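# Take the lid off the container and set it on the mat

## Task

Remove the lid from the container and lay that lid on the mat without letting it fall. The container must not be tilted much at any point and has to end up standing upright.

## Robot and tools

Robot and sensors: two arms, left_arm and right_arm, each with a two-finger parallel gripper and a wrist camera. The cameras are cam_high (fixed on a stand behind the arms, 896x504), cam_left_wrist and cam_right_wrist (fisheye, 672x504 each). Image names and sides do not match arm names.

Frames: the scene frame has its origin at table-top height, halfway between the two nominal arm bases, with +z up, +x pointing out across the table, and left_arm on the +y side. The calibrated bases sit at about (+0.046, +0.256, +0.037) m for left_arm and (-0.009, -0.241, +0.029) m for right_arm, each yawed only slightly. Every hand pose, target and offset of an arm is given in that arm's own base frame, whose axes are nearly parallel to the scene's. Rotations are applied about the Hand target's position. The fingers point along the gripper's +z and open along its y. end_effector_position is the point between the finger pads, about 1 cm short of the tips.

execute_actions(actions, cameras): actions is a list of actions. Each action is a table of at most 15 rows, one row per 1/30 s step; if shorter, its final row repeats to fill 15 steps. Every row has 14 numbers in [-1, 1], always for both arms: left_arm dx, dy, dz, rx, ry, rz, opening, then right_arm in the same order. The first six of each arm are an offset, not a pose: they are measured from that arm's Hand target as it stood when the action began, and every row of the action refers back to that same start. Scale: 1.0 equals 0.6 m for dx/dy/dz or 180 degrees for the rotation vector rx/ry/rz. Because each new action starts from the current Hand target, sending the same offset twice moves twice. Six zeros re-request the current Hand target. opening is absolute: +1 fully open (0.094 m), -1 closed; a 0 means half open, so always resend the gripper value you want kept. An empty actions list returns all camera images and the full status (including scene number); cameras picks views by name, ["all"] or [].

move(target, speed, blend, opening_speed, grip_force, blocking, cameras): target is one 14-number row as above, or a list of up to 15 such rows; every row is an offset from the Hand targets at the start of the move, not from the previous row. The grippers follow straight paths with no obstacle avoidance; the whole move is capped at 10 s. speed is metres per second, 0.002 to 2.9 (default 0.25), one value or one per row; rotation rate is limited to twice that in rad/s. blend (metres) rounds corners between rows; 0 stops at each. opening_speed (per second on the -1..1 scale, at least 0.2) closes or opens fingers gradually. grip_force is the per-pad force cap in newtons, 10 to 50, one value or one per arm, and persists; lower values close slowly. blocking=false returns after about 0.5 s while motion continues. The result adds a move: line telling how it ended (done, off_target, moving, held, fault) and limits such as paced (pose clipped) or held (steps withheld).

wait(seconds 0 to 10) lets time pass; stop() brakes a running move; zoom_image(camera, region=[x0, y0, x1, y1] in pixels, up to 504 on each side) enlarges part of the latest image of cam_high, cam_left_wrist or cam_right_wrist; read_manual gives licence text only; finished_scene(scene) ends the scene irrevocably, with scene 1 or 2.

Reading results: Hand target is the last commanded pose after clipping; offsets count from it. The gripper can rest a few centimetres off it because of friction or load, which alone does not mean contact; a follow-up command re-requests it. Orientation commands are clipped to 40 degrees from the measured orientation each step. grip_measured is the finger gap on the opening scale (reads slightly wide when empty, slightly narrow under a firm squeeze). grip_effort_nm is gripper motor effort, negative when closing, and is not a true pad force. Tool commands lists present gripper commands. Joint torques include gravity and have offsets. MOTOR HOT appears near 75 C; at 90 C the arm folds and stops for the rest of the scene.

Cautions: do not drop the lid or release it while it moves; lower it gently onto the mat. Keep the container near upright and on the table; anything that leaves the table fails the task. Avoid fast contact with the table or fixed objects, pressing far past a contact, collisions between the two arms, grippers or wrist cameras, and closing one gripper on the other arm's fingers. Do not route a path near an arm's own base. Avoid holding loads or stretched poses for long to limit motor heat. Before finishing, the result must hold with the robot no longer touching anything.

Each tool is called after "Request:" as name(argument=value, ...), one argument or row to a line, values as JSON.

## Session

Request:
execute_actions(
  actions=[],
)

Request:
zoom_image(
  camera="cam_high",
  region=[340, 80, 590, 330],
)

Scene clock: 0.00 s.
left_arm: end_effector_position=(+0.1969, -0.1510, +0.3012) grip_measured=+1.000 grip_effort_nm=n/a end_effector_quat_wxyz=(+0.476, -0.059, +0.854, -0.202) | right_arm: end_effector_position=(+0.3073, +0.0659, +0.3136) grip_measured=+1.000 grip_effort_nm=n/a end_effector_quat_wxyz=(+0.497, -0.022, +0.863, +0.093)
Joint positions: left_arm=[-1.145 0.784 1.053 -0.923 -0.698 -0.927 0.094] | right_arm=[0.206 0.946 1.128 -0.693 -0.004 0.157 0.094]
Joint velocities: within noise
Joint torques (N m): no reading
Heat: left arm: 29 °C; right arm: 29 °C.
Hand target: left_arm +0.1964, -0.1473, +0.3012; +0.477, -0.058, +0.855, -0.196 | right_arm +0.3053, +0.0654, +0.3163; +0.499, -0.022, +0.861, +0.093
Tool commands: left_gripper/opening=+1.0 right_gripper/opening=+1.0

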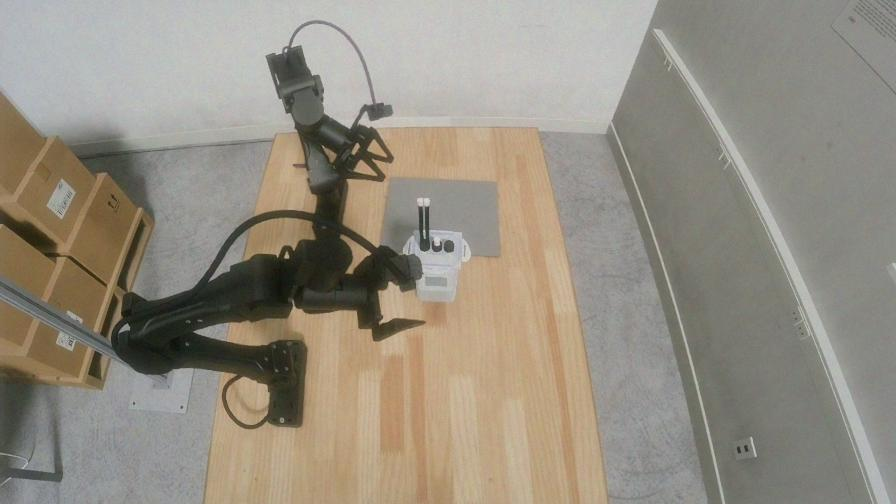

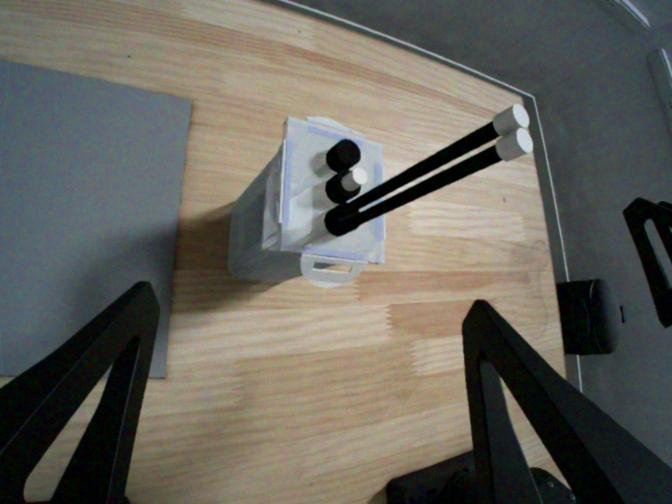

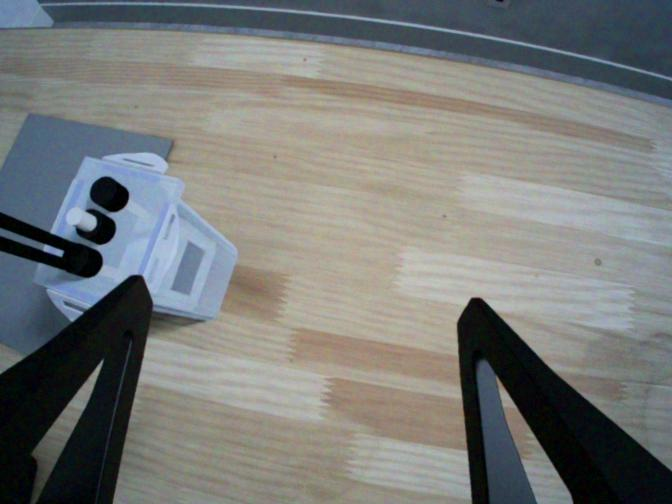

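Scaled by 2.016 from the camera's 896x504 image, which has a finer 1280x720 frame.

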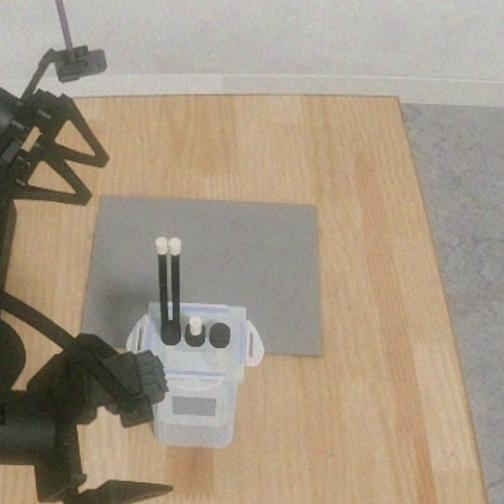

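Request:
zoom_image(
  camera="cam_left_wrist",
  region=[200, 90, 420, 310],
)

Request:
zoom_image(
  camera="cam_right_wrist",
  region=[20, 120, 260, 360],
)

Request:
zoom_image(
  camera="cam_high",
  region=[380, 190, 500, 310],
)

Scaled by 2.291 from the camera's 672x504 image, which has a finer 960x720 frame.

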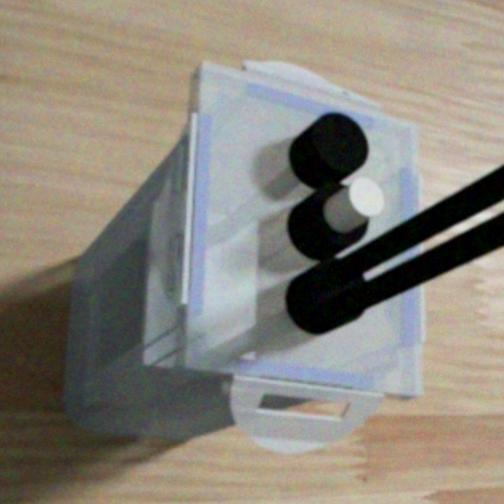

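Scaled by 2.100 from the camera's 672x504 image, which has a finer 960x720 frame.

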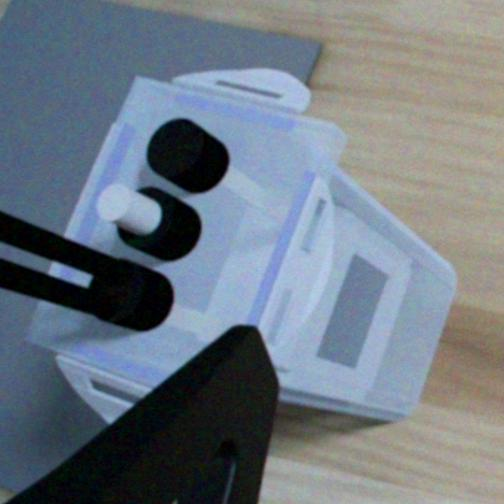

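Scaled by 4.200 from the camera's 896x504 image, which has a finer 1280x720 frame.

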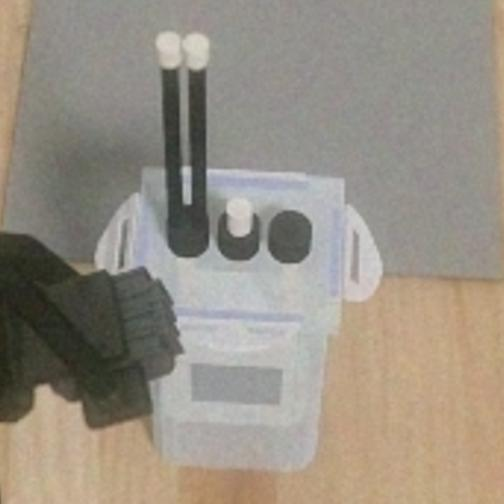

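Request:
zoom_image(
  camera="cam_left_wrist",
  region=[225, 120, 325, 290],
)

Request:
zoom_image(
  camera="cam_high",
  region=[395, 220, 475, 300],
)

Request:
zoom_image(
  camera="cam_right_wrist",
  region=[120, 170, 220, 310],
)

Scaled by 2.965 from the camera's 672x504 image, which has a finer 960x720 frame.

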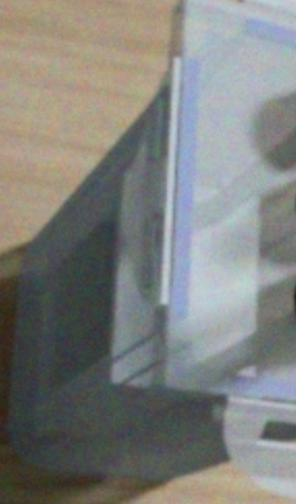

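Scaled by 6.300 from the camera's 896x504 image, which has a finer 1280x720 frame.

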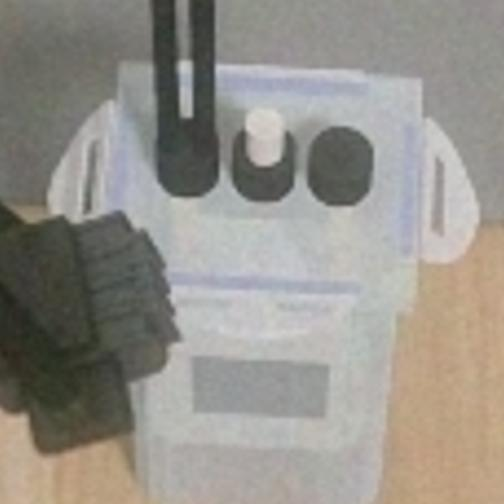

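Scaled by 3.600 from the camera's 672x504 image, which has a finer 960x720 frame.

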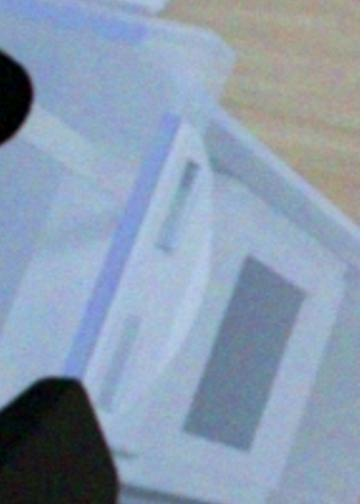

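Request:
move(
  target=[0.176,0.0705,-0.1353,-0.3264,0.2032,-0.2585,0.17,0.068,0.041,-0.127,0.3913,0.2595,0.2362,0.17],
  speed=0.35,
  cameras=["all"],
)

Request:
zoom_image(
  camera="cam_high",
  region=[380, 190, 500, 310],
)

Scene clock: 7.23 s.
left_arm: end_effector_position=(+0.2959, -0.1075, +0.2164) grip_measured=+0.172 grip_effort_nm=-0.13 end_effector_quat_wxyz=(+0.056, -0.075, +0.740, -0.666) | right_arm: end_effector_position=(+0.3434, +0.0891, +0.2462) grip_measured=+0.172 grip_effort_nm=-0.09 end_effector_quat_wxyz=(+0.086, +0.072, +0.743, +0.659)
Joint positions: left_arm=[0.252 1.768 1.193 -1.563 1.445 0.554 0.055] | right_arm=[-0.278 1.857 1.455 -1.582 -1.444 -0.45 0.055]
Joint torques (N m): left_arm=[0.13 -5.22 7.61 -0.53 0.66 0.16] | right_arm=[0.34 -5.79 4.71 -0.07 -0.85 -0.19]
Heat: left arm: 30 °C; right arm: 31 °C.
Hand target: left_arm +0.3020, -0.1051, +0.2201; +0.007, -0.007, +0.707, -0.707 | right_arm +0.3461, +0.0900, +0.2401; +0.007, +0.007, +0.707, +0.707
Off the commanded pose: left_arm 0.007 m, 11 deg | right_arm 0.007 m, 14 deg.
joint sent to its limit (left arm) — joint 4 (wrist pitch), lower limit. The joint targets are off in orientation, not in position.
joint sent to its limit (right arm) — joint 4 (wrist pitch), lower limit. The joint targets are off in orientation, not in position.
move: off_target (left_arm, right_arm)

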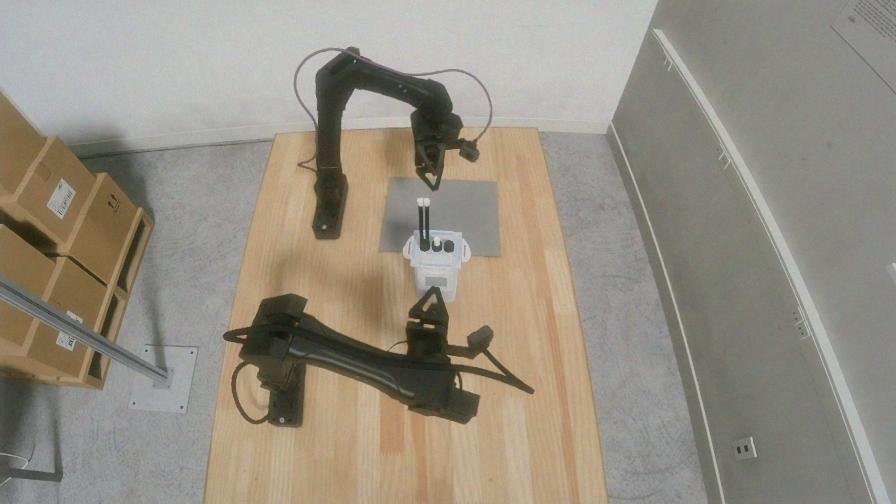

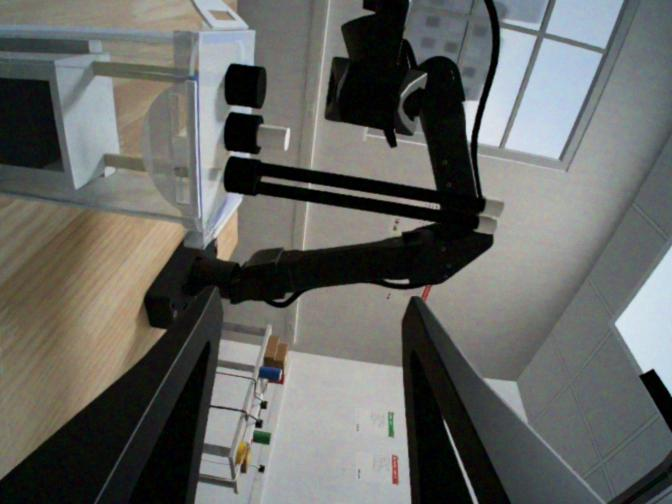

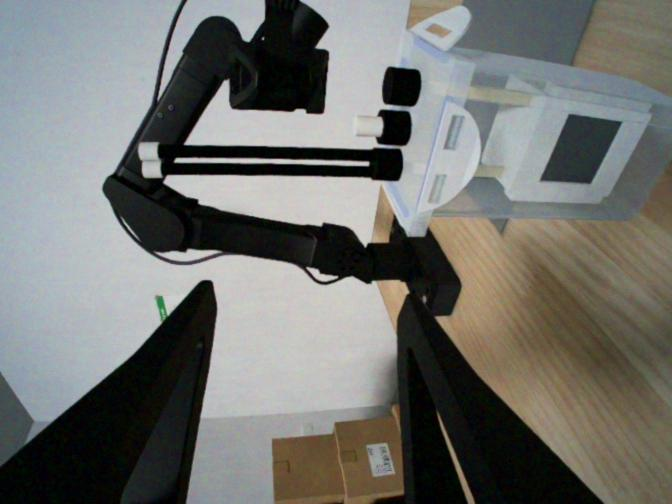

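Scaled by 4.200 from the camera's 896x504 image, which has a finer 1280x720 frame.

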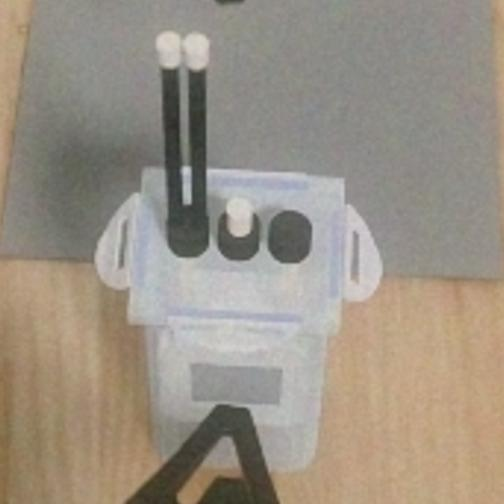

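Request:
move(
  target=[-0.003,0,-0.142,0,0,0,0.17,-0.003,0,-0.142,0,0,0,0.17],
  speed=0.2,
  cameras=["all"],
)

Scene clock: 9.07 s.
left_arm: end_effector_position=(+0.3014, -0.1047, +0.1383) grip_measured=+0.172 grip_effort_nm=-0.12 end_effector_quat_wxyz=(+0.042, -0.040, +0.745, -0.665) | right_arm: end_effector_position=(+0.3436, +0.0878, +0.1618) grip_measured=+0.172 grip_effort_nm=-0.09 end_effector_quat_wxyz=(+0.060, +0.057, +0.748, +0.658)
Joint positions: left_arm=[0.252 2.048 1.172 -1.569 1.395 0.892 0.055] | right_arm=[-0.278 2.074 1.37 -1.587 -1.402 -0.743 0.055]
Joint torques (N m): left_arm=[-0.13 -6.58 3.34 -0.84 0.51 0.18] | right_arm=[0.49 -6.76 4.34 -0.42 -0.61 -0.21]
Heat: left arm: 30 °C; right arm: 31 °C.
Hand target: left_arm +0.3001, -0.1051, +0.1349; +0.007, -0.007, +0.707, -0.707 | right_arm +0.3443, +0.0900, +0.1550; +0.007, +0.007, +0.707, +0.707
Off the commanded pose: left_arm 0.004 m, 8 deg | right_arm 0.007 m, 11 deg.
joint read past its limit (right arm) — joint 4 (wrist pitch), lower limit.
joint sent to its limit (left arm) — joint 4 (wrist pitch), lower limit. The joint targets are off in orientation, not in position.
joint sent to its limit (right arm) — joint 4 (wrist pitch), lower limit. The joint targets are off in orientation, not in position.
move: off_target (left_arm, right_arm)

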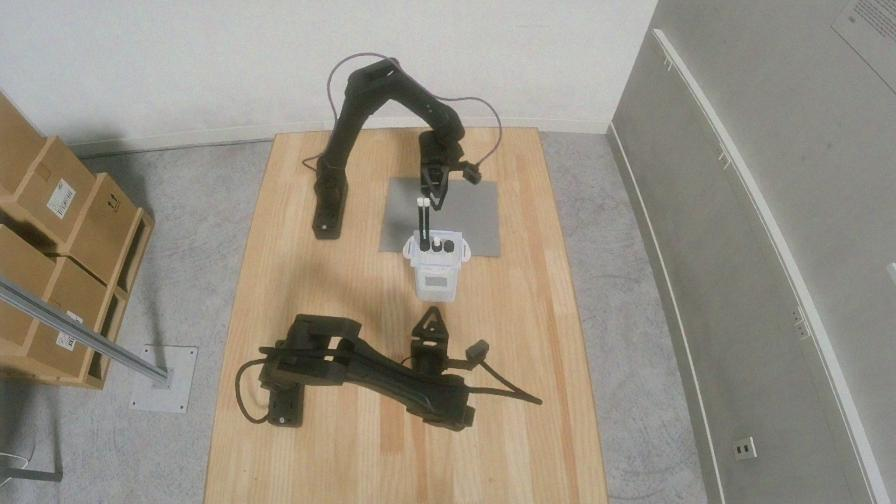

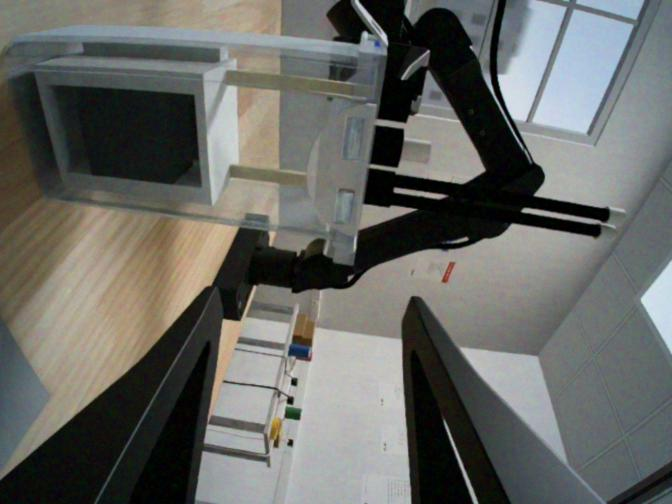

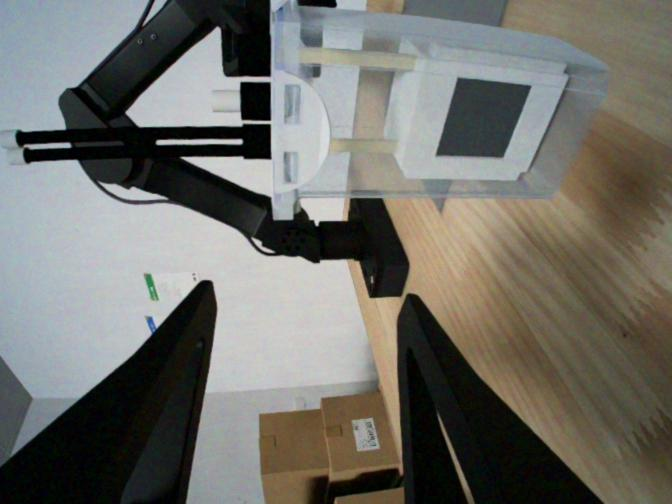

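Request:
zoom_image(
  camera="cam_high",
  region=[390, 180, 490, 330],
)

Scaled by 3.360 from the camera's 896x504 image, which has a finer 1280x720 frame.

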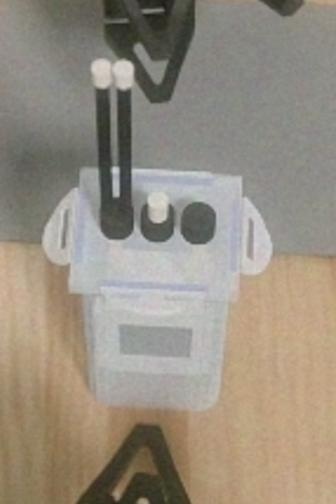

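Request:
move(
  target=[0.003,-0.108,0.005,-0.022,0,-0.02,0.17,0.0,0.113,-0.02,0.022,0,0.03,0.17],
  speed=0.12,
  cameras=["all"],
)

Request:
zoom_image(
  camera="cam_high",
  region=[390, 180, 490, 330],
)

Scene clock: 12.73 s.
left_arm: end_effector_position=(+0.2929, -0.1697, +0.1374) grip_measured=+0.172 grip_effort_nm=-0.12 end_effector_quat_wxyz=(-0.008, -0.012, +0.714, -0.700) | right_arm: end_effector_position=(+0.3364, +0.1570, +0.1470) grip_measured=+0.172 grip_effort_nm=-0.09 end_effector_quat_wxyz=(+0.002, +0.012, +0.724, +0.689)
Joint positions: left_arm=[0.033 2.113 1.172 -1.57 1.538 0.912 0.055] | right_arm=[-0.072 2.174 1.384 -1.59 -1.498 -0.796 0.055]
Joint torques (N m): left_arm=[-0.17 -6.37 6.37 -0.82 0.59 0.18] | right_arm=[0.43 -6.76 6.41 -0.45 -0.72 -0.24]
Heat: left arm: 30 °C; right arm: 31 °C.
Hand target: left_arm +0.3019, -0.1699, +0.1379; -0.015, +0.015, +0.682, -0.731 | right_arm +0.3443, +0.1578, +0.1429; -0.026, -0.026, +0.682, +0.731
Off the commanded pose: left_arm 0.009 m, 6 deg | right_arm 0.009 m, 9 deg.
joint read past its limit (left arm) — joint 4 (wrist pitch), lower limit.
joint read past its limit (right arm) — joint 4 (wrist pitch), lower limit.
joint sent to its limit (left arm) — joint 4 (wrist pitch), lower limit. The joint targets are off in orientation, not in position.
joint sent to its limit (right arm) — joint 4 (wrist pitch), lower limit. The joint targets are off in orientation, not in position.
move: off_target (left_arm, right_arm)

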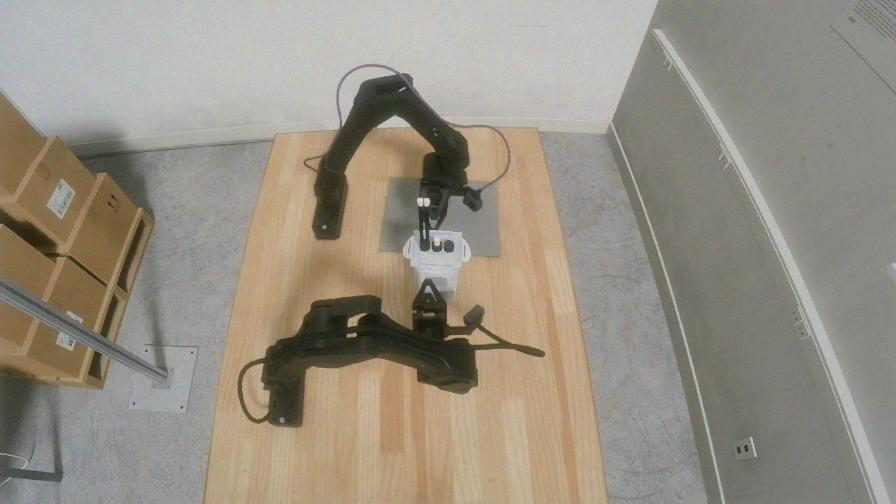

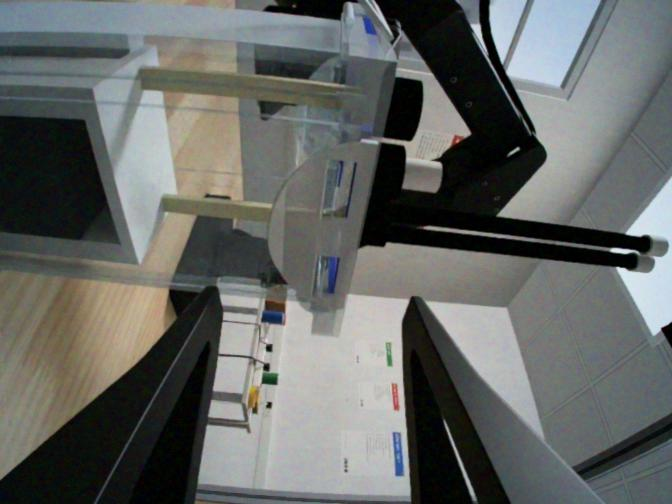

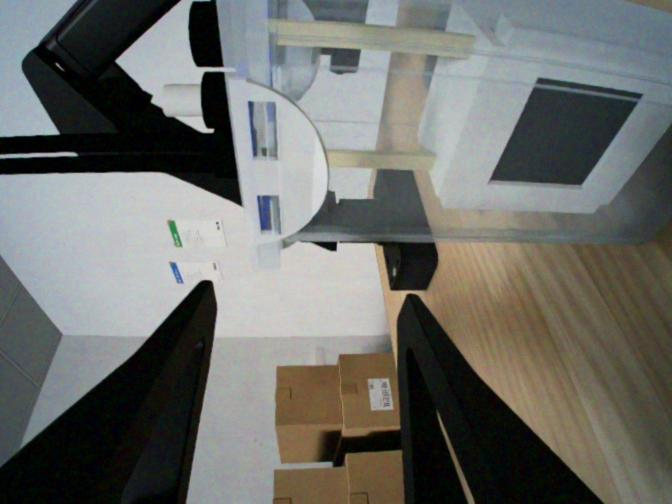

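Scaled by 3.360 from the camera's 896x504 image, which has a finer 1280x720 frame.

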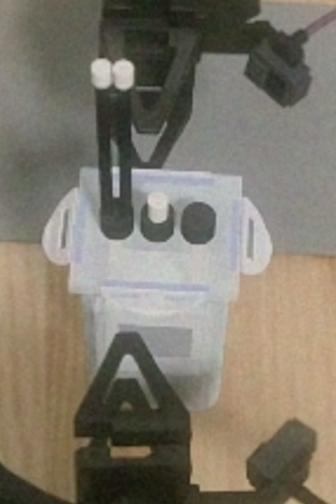

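Request:
move(
  target=[0.012,-0.005,0.010,0,0,0,0.17,0.021,0.005,0.022,0,0,0,0.17],
  speed=0.08,
  cameras=["all"],
)

Request:
zoom_image(
  camera="cam_high",
  region=[390, 180, 490, 330],
)

Scene clock: 14.63 s.
left_arm: end_effector_position=(+0.3022, -0.1715, +0.1446) grip_measured=+0.172 grip_effort_nm=-0.12 end_effector_quat_wxyz=(+0.001, -0.006, +0.712, -0.702) | right_arm: end_effector_position=(+0.3503, +0.1573, +0.1599) grip_measured=+0.172 grip_effort_nm=-0.09 end_effector_quat_wxyz=(+0.012, +0.010, +0.722, +0.692)
Joint positions: left_arm=[0.026 2.113 1.215 -1.571 1.549 0.891 0.055] | right_arm=[-0.069 2.174 1.452 -1.59 -1.514 -0.746 0.055]
Joint torques (N m): left_arm=[-0.44 -6.39 6.05 -0.78 0.63 0.05] | right_arm=[0.85 -6.99 6.65 -0.36 -0.71 -0.01]
Heat: left arm: 30 °C; right arm: 31 °C.
Hand target: left_arm +0.3092, -0.1728, +0.1439; -0.015, +0.015, +0.682, -0.731 | right_arm +0.3570, +0.1607, +0.1562; -0.026, -0.026, +0.682, +0.731
Off the commanded pose: left_arm 0.007 m, 6 deg | right_arm 0.008 m, 9 deg.
joint read past its limit (left arm) — joint 4 (wrist pitch), lower limit.
joint read past its limit (right arm) — joint 4 (wrist pitch), lower limit.
joint sent to its limit (left arm) — joint 4 (wrist pitch), lower limit. The joint targets are off in orientation, not in position.
joint sent to its limit (right arm) — joint 4 (wrist pitch), lower limit. The joint targets are off in orientation, not in position.
move: off_target (left_arm, right_arm)

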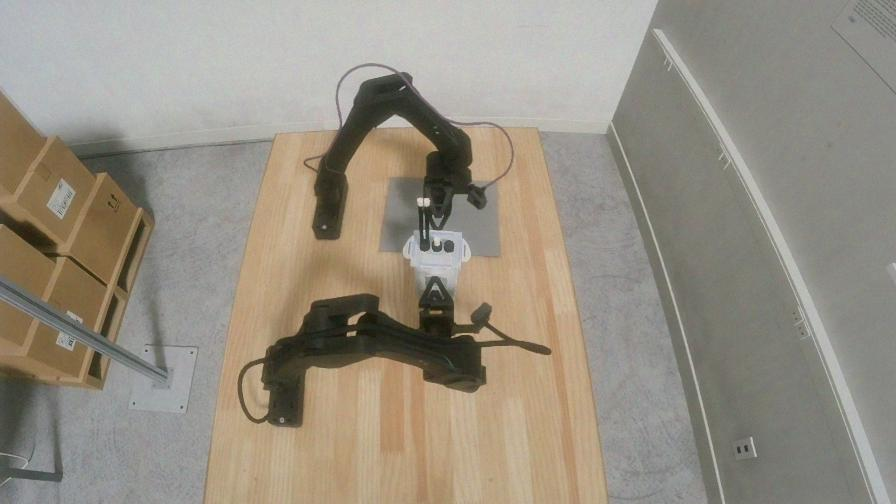

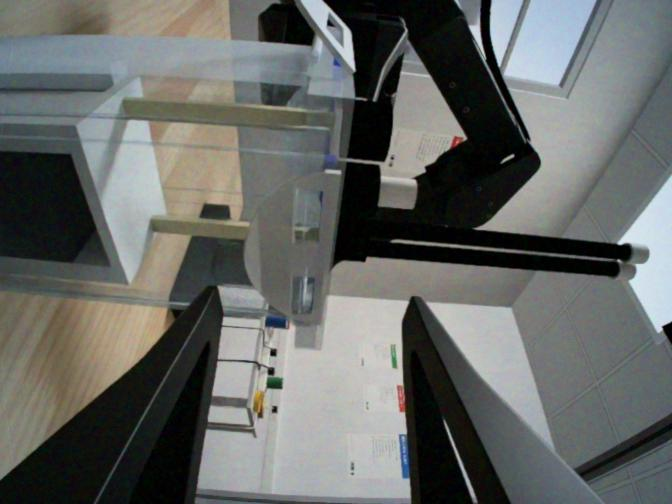

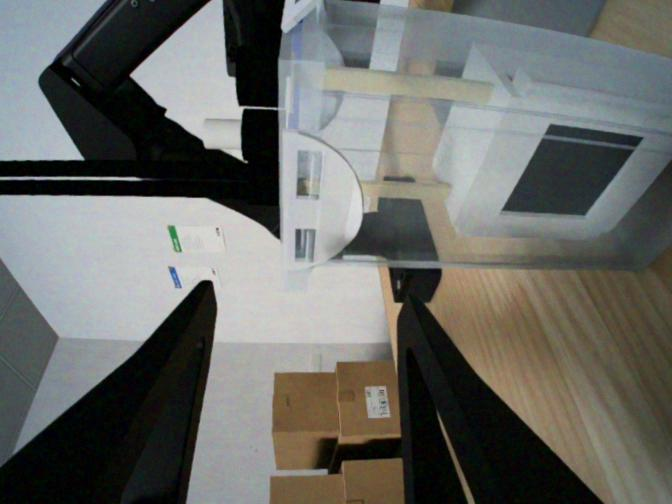

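Scaled by 3.360 from the camera's 896x504 image, which has a finer 1280x720 frame.

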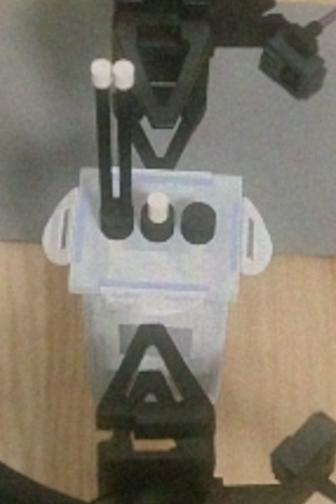

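Request:
move(
  target=[0,-0.029,-0.009,0,0,0,0.17,0,0.034,-0.011,0,0,0,0.17],
  speed=0.08,
  cameras=["all"],
)

Request:
zoom_image(
  camera="cam_high",
  region=[390, 180, 490, 330],
)

Scene clock: 16.27 s.
left_arm: end_effector_position=(+0.3020, -0.1886, +0.1392) grip_measured=+0.172 grip_effort_nm=-0.12 end_effector_quat_wxyz=(-0.019, +0.013, +0.711, -0.703) | right_arm: end_effector_position=(+0.3497, +0.1788, +0.1542) grip_measured=+0.172 grip_effort_nm=-0.09 end_effector_quat_wxyz=(-0.008, +0.003, +0.713, +0.701)
Joint positions: left_arm=[-0.03 2.155 1.259 -1.571 1.552 0.889 0.055] | right_arm=[-0.007 2.217 1.473 -1.59 -1.549 -0.749 0.055]
Joint torques (N m): left_arm=[-0.34 -6.75 6.12 -0.77 0.62 0.02] | right_arm=[0.39 -7.19 6.65 -0.37 -0.76 -0.25]
Heat: left arm: 30 °C; right arm: 31 °C.
Hand target: left_arm +0.3091, -0.1903, +0.1385; -0.015, +0.015, +0.682, -0.731 | right_arm +0.3569, +0.1812, +0.1495; -0.026, -0.026, +0.682, +0.731
Off the commanded pose: left_arm 0.007 m, 5 deg | right_arm 0.009 m, 6 deg.
joint read past its limit (left arm) — joint 4 (wrist pitch), lower limit.
joint read past its limit (right arm) — joint 4 (wrist pitch), lower limit.
joint sent to its limit (left arm) — joint 4 (wrist pitch), lower limit; joint 5 (wrist yaw), upper limit. The joint targets are off in orientation, not in position.
joint sent to its limit (right arm) — joint 4 (wrist pitch), lower limit. The joint targets are off in orientation, not in position.
move: off_target (left_arm, right_arm)

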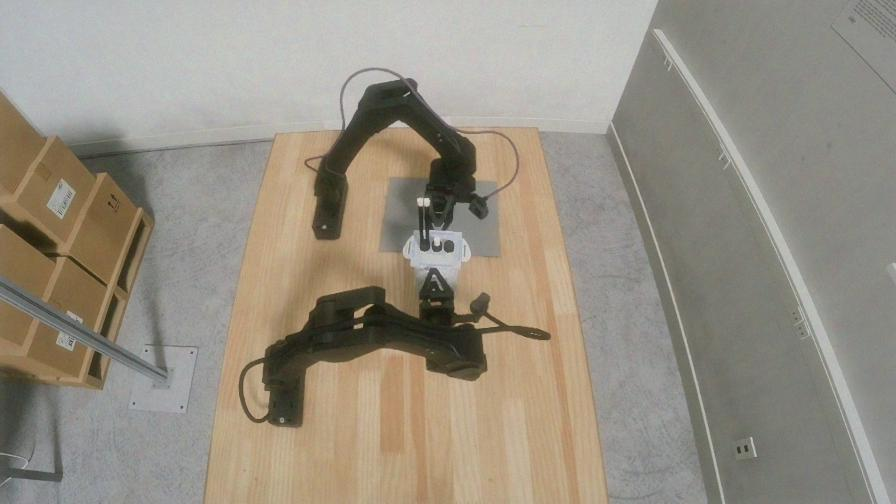

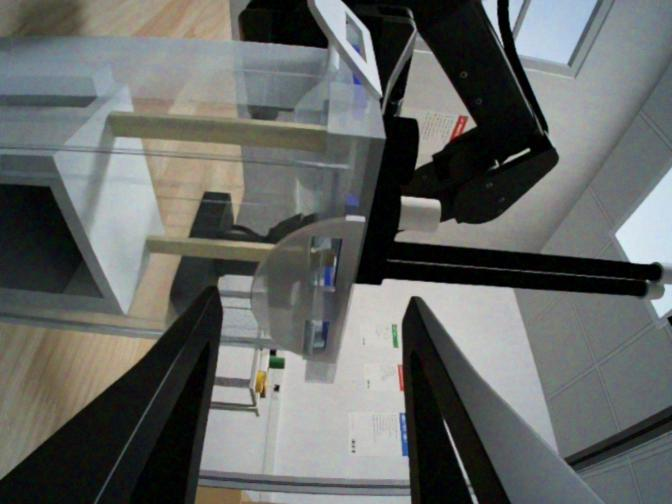

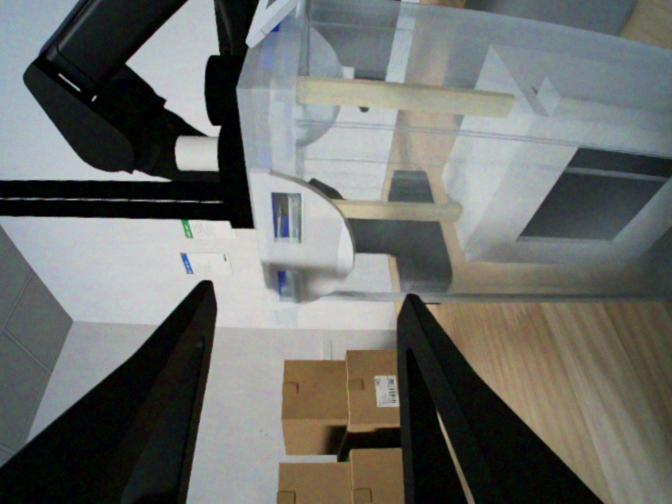

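Scaled by 3.360 from the camera's 896x504 image, which has a finer 1280x720 frame.

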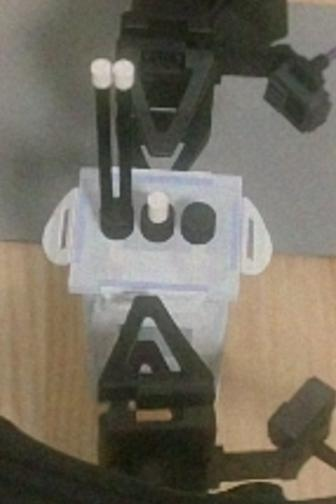

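Request:
zoom_image(
  camera="cam_high",
  region=[410, 200, 470, 290],
)

Request:
zoom_image(
  camera="cam_left_wrist",
  region=[180, 180, 480, 430],
)

Scaled by 5.600 from the camera's 896x504 image, which has a finer 1280x720 frame.

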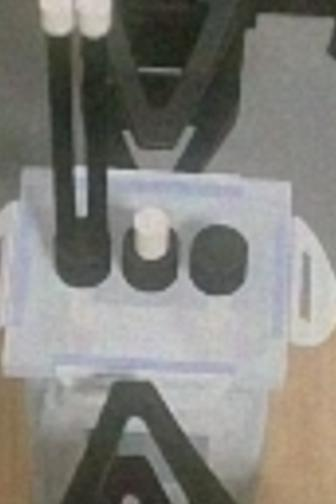

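Scaled by 1.680 from the camera's 672x504 image, which has a finer 960x720 frame.

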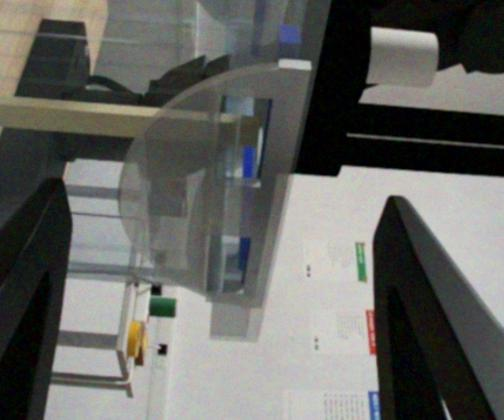

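Request:
move(
  target=[0,-0.008,-0.001,0,0,0,0.17,0.002,0.014,0.001,0,0,0,0.17],
  speed=0.05,
  cameras=["all"],
)

Request:
zoom_image(
  camera="cam_high",
  region=[410, 200, 470, 290],
)

Request:
zoom_image(
  camera="cam_left_wrist",
  region=[180, 180, 480, 430],
)

Request:
zoom_image(
  camera="cam_right_wrist",
  region=[180, 180, 480, 430],
)

Scene clock: 18.93 s.
left_arm: end_effector_position=(+0.3024, -0.1928, +0.1389) grip_measured=+0.172 grip_effort_nm=-0.12 end_effector_quat_wxyz=(-0.023, +0.018, +0.711, -0.702) | right_arm: end_effector_position=(+0.3508, +0.1864, +0.1555) grip_measured=+0.172 grip_effort_nm=-0.09 end_effector_quat_wxyz=(-0.010, -0.004, +0.709, +0.705)
Joint positions: left_arm=[-0.044 2.163 1.272 -1.571 1.552 0.885 0.055] | right_arm=[0.014 2.228 1.49 -1.591 -1.564 -0.749 0.055]
Joint torques (N m): left_arm=[-0.42 -6.78 6.12 -0.76 0.62 0.03] | right_arm=[0.8 -7.24 6.63 -0.3 -0.74 -0.09]
Heat: left arm: 30 °C; right arm: 31 °C.
Hand target: left_arm +0.3092, -0.1950, +0.1380; -0.015, +0.015, +0.682, -0.731 | right_arm +0.3581, +0.1895, +0.1501; -0.026, -0.026, +0.682, +0.731
Off the commanded pose: left_arm 0.007 m, 5 deg | right_arm 0.010 m, 5 deg.
joint read past its limit (left arm) — joint 4 (wrist pitch), lower limit.
joint read past its limit (right arm) — joint 4 (wrist pitch), lower limit.
joint sent to its limit (left arm) — joint 4 (wrist pitch), lower limit; joint 5 (wrist yaw), upper limit. The joint targets are off in orientation, not in position.
joint sent to its limit (right arm) — joint 5 (wrist yaw), lower limit. The joint targets are off in orientation, not in position.
move: off_target (left_arm, right_arm)

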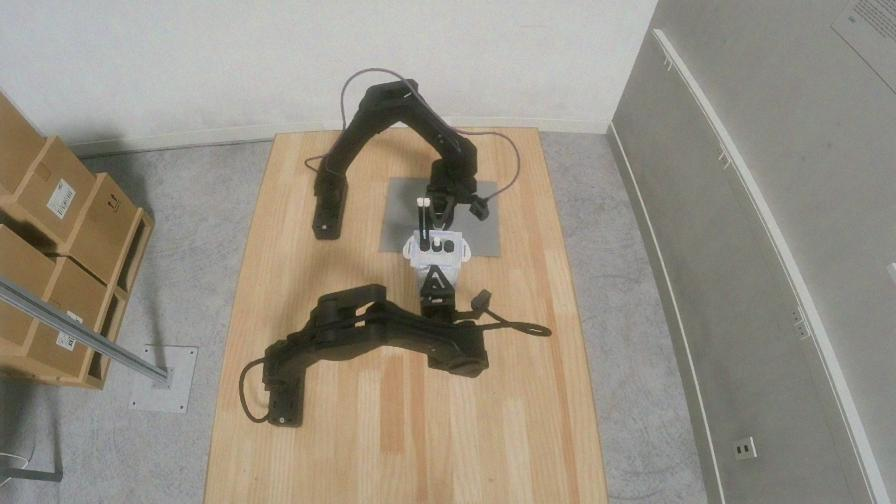

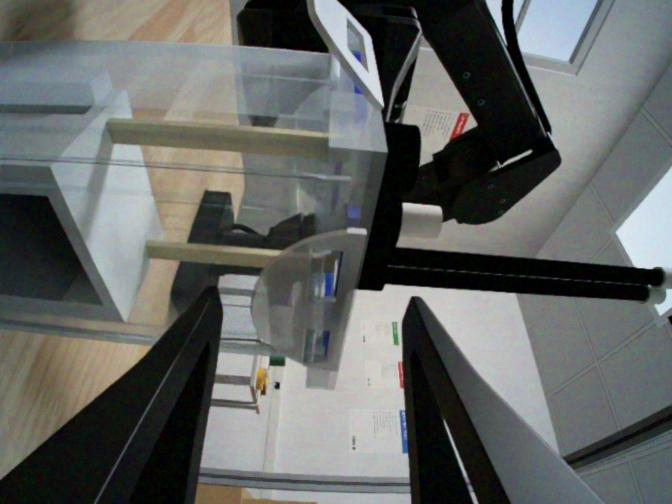

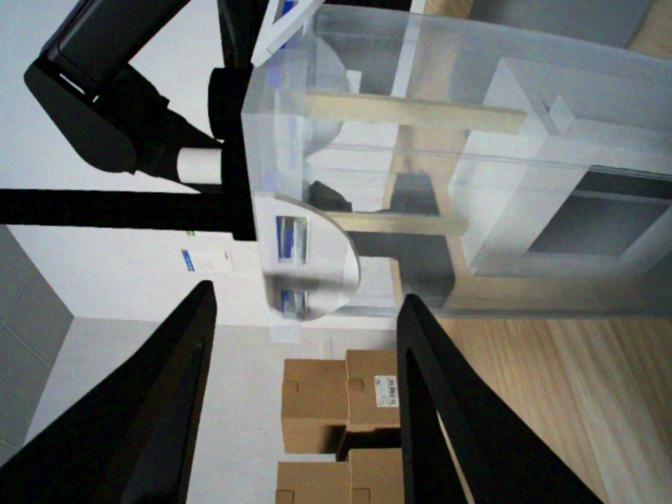

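Scaled by 5.600 from the camera's 896x504 image, which has a finer 1280x720 frame.

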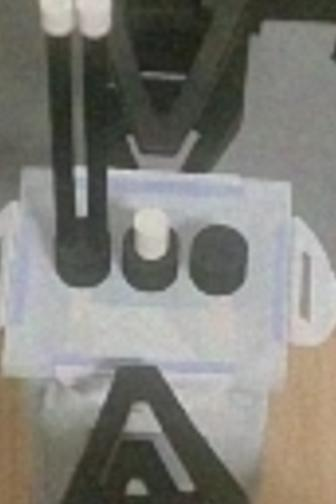

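Scaled by 1.680 from the camera's 672x504 image, which has a finer 960x720 frame.

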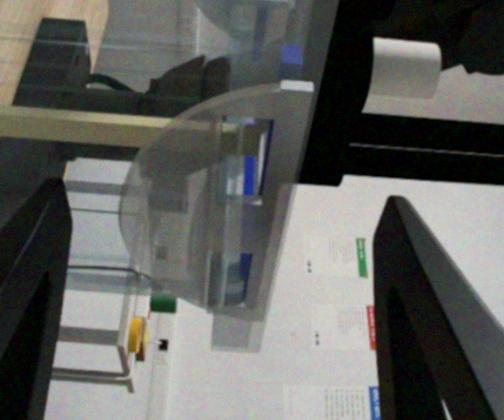

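Scaled by 1.680 from the camera's 672x504 image, which has a finer 960x720 frame.

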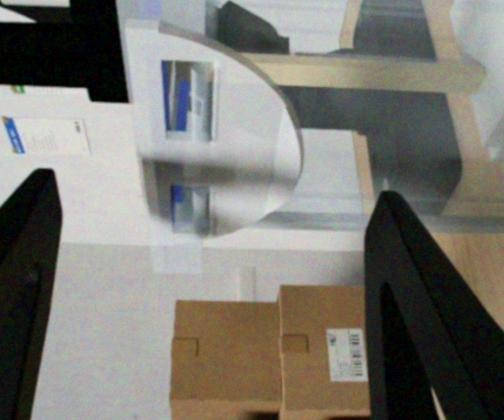

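Request:
move(
  target=[0,0,0.000,0,0,0,0.17,0.0,0.013,0.000,0,0,0,0.17],
  speed=0.05,
  cameras=["all"],
)

Request:
zoom_image(
  camera="cam_high",
  region=[410, 200, 470, 290],
)

Request:
zoom_image(
  camera="cam_right_wrist",
  region=[180, 180, 480, 430],
)

Scene clock: 20.80 s.
left_arm: end_effector_position=(+0.3023, -0.1929, +0.1389) grip_measured=+0.172 grip_effort_nm=-0.12 end_effector_quat_wxyz=(-0.023, +0.019, +0.711, -0.702) | right_arm: end_effector_position=(+0.3511, +0.1941, +0.1558) grip_measured=+0.172 grip_effort_nm=-0.09 end_effector_quat_wxyz=(-0.014, -0.015, +0.709, +0.705)
Joint positions: left_arm=[-0.044 2.163 1.272 -1.571 1.552 0.885 0.055] | right_arm=[0.036 2.239 1.512 -1.591 -1.565 -0.748 0.055]
Joint torques (N m): left_arm=[-0.44 -6.79 6.13 -0.76 0.62 0.03] | right_arm=[0.8 -7.31 6.86 -0.31 -0.74 -0.01]
Heat: left arm: 30 °C; right arm: 31 °C.
Hand target: left_arm +0.3091, -0.1951, +0.1380; -0.015, +0.015, +0.682, -0.731 | right_arm +0.3581, +0.1974, +0.1502; -0.026, -0.026, +0.682, +0.731
Off the commanded pose: left_arm 0.007 m, 5 deg | right_arm 0.010 m, 5 deg.
joint read past its limit (left arm) — joint 4 (wrist pitch), lower limit.
joint read past its limit (right arm) — joint 4 (wrist pitch), lower limit.
joint sent to its limit (left arm) — joint 4 (wrist pitch), lower limit; joint 5 (wrist yaw), upper limit. The joint targets are off in orientation, not in position.
joint sent to its limit (right arm) — joint 5 (wrist yaw), lower limit. The joint targets are off in orientation, not in position.
move: off_target (left_arm, right_arm)

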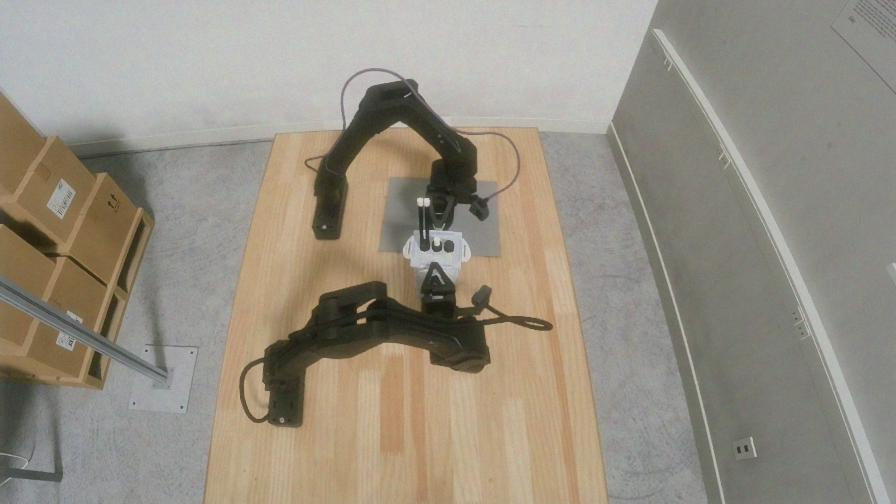

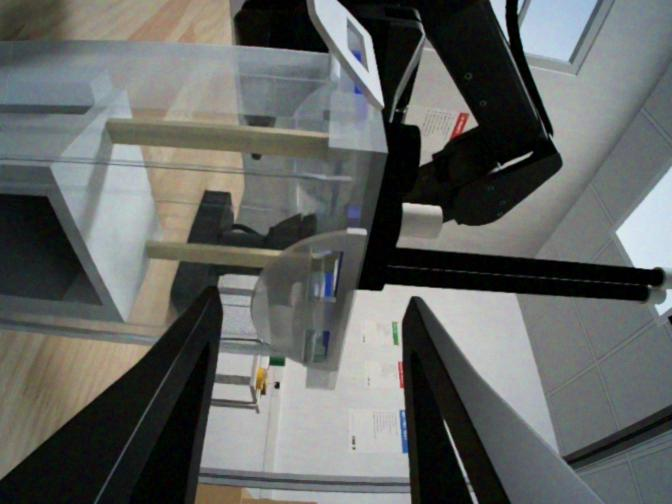

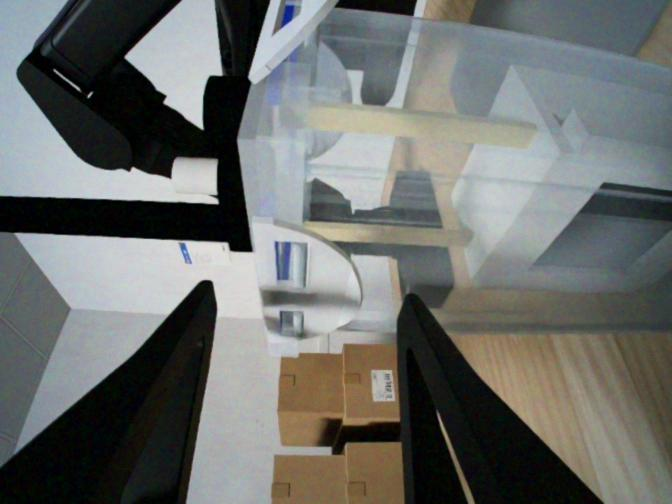

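Scaled by 5.600 from the camera's 896x504 image, which has a finer 1280x720 frame.

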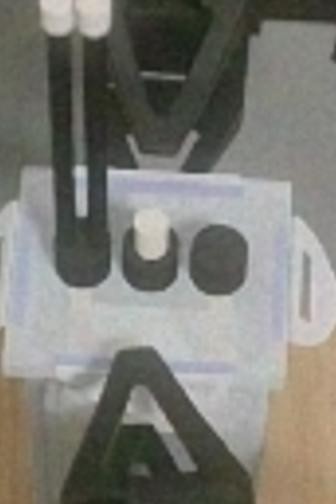

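Scaled by 1.680 from the camera's 672x504 image, which has a finer 960x720 frame.

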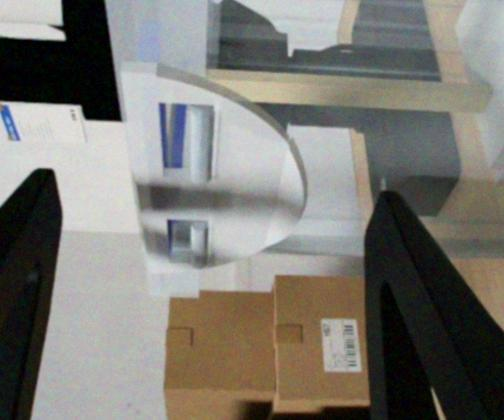

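Request:
move(
  target=[0,0,0.000,0,0,0,0.17,0.0,0.008,0.000,0,0,0,0.17],
  speed=0.05,
  cameras=["cam_right_wrist"],
)

Request:
zoom_image(
  camera="cam_right_wrist",
  region=[180, 180, 480, 430],
)

Scene clock: 22.00 s.
left_arm: end_effector_position=(+0.3023, -0.1929, +0.1389) grip_measured=+0.172 grip_effort_nm=-0.12 end_effector_quat_wxyz=(-0.023, +0.019, +0.711, -0.702) | right_arm: end_effector_position=(+0.3512, +0.1986, +0.1558) grip_measured=+0.172 grip_effort_nm=-0.09 end_effector_quat_wxyz=(-0.018, -0.019, +0.708, +0.705)
Joint positions: left_arm=[-0.044 2.163 1.272 -1.571 1.552 0.885 0.055] | right_arm=[0.048 2.246 1.526 -1.591 -1.565 -0.741 0.055]
Joint torques (N m): left_arm=[-0.42 -6.8 6.12 -0.76 0.62 0.03] | right_arm=[0.79 -7.24 6.58 -0.3 -0.72 -0.04]
Heat: left arm: 30 °C; right arm: 32 °C.
Hand target: left_arm +0.3091, -0.1951, +0.1380; -0.015, +0.015, +0.682, -0.731 | right_arm +0.3582, +0.2021, +0.1501; -0.026, -0.026, +0.682, +0.731
Off the commanded pose: left_arm 0.007 m, 5 deg | right_arm 0.010 m, 4 deg.
joint read past its limit (left arm) — joint 4 (wrist pitch), lower limit.
joint read past its limit (right arm) — joint 4 (wrist pitch), lower limit.
joint sent to its limit (left arm) — joint 4 (wrist pitch), lower limit; joint 5 (wrist yaw), upper limit. The joint targets are off in orientation, not in position.
joint sent to its limit (right arm) — joint 5 (wrist yaw), lower limit. The joint targets are off in orientation, not in position.
move: off_target (left_arm, right_arm)
Images, in order (width x height): cam_right_wrist 672x504.

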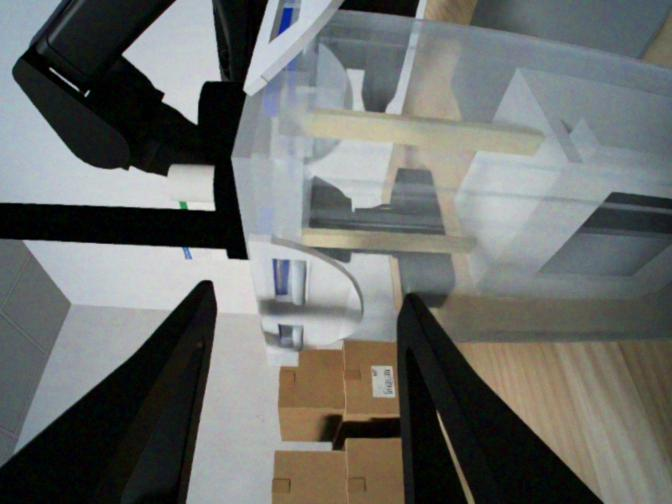

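Scaled by 1.680 from the camera's 672x504 image, which has a finer 960x720 frame.

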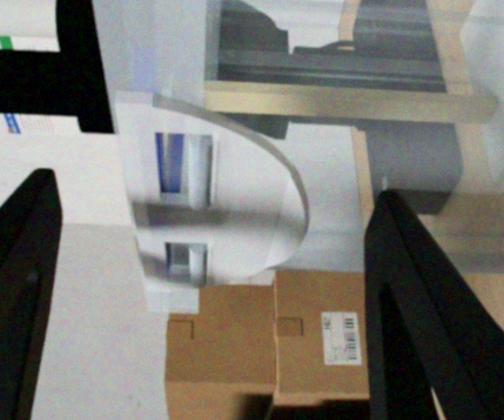

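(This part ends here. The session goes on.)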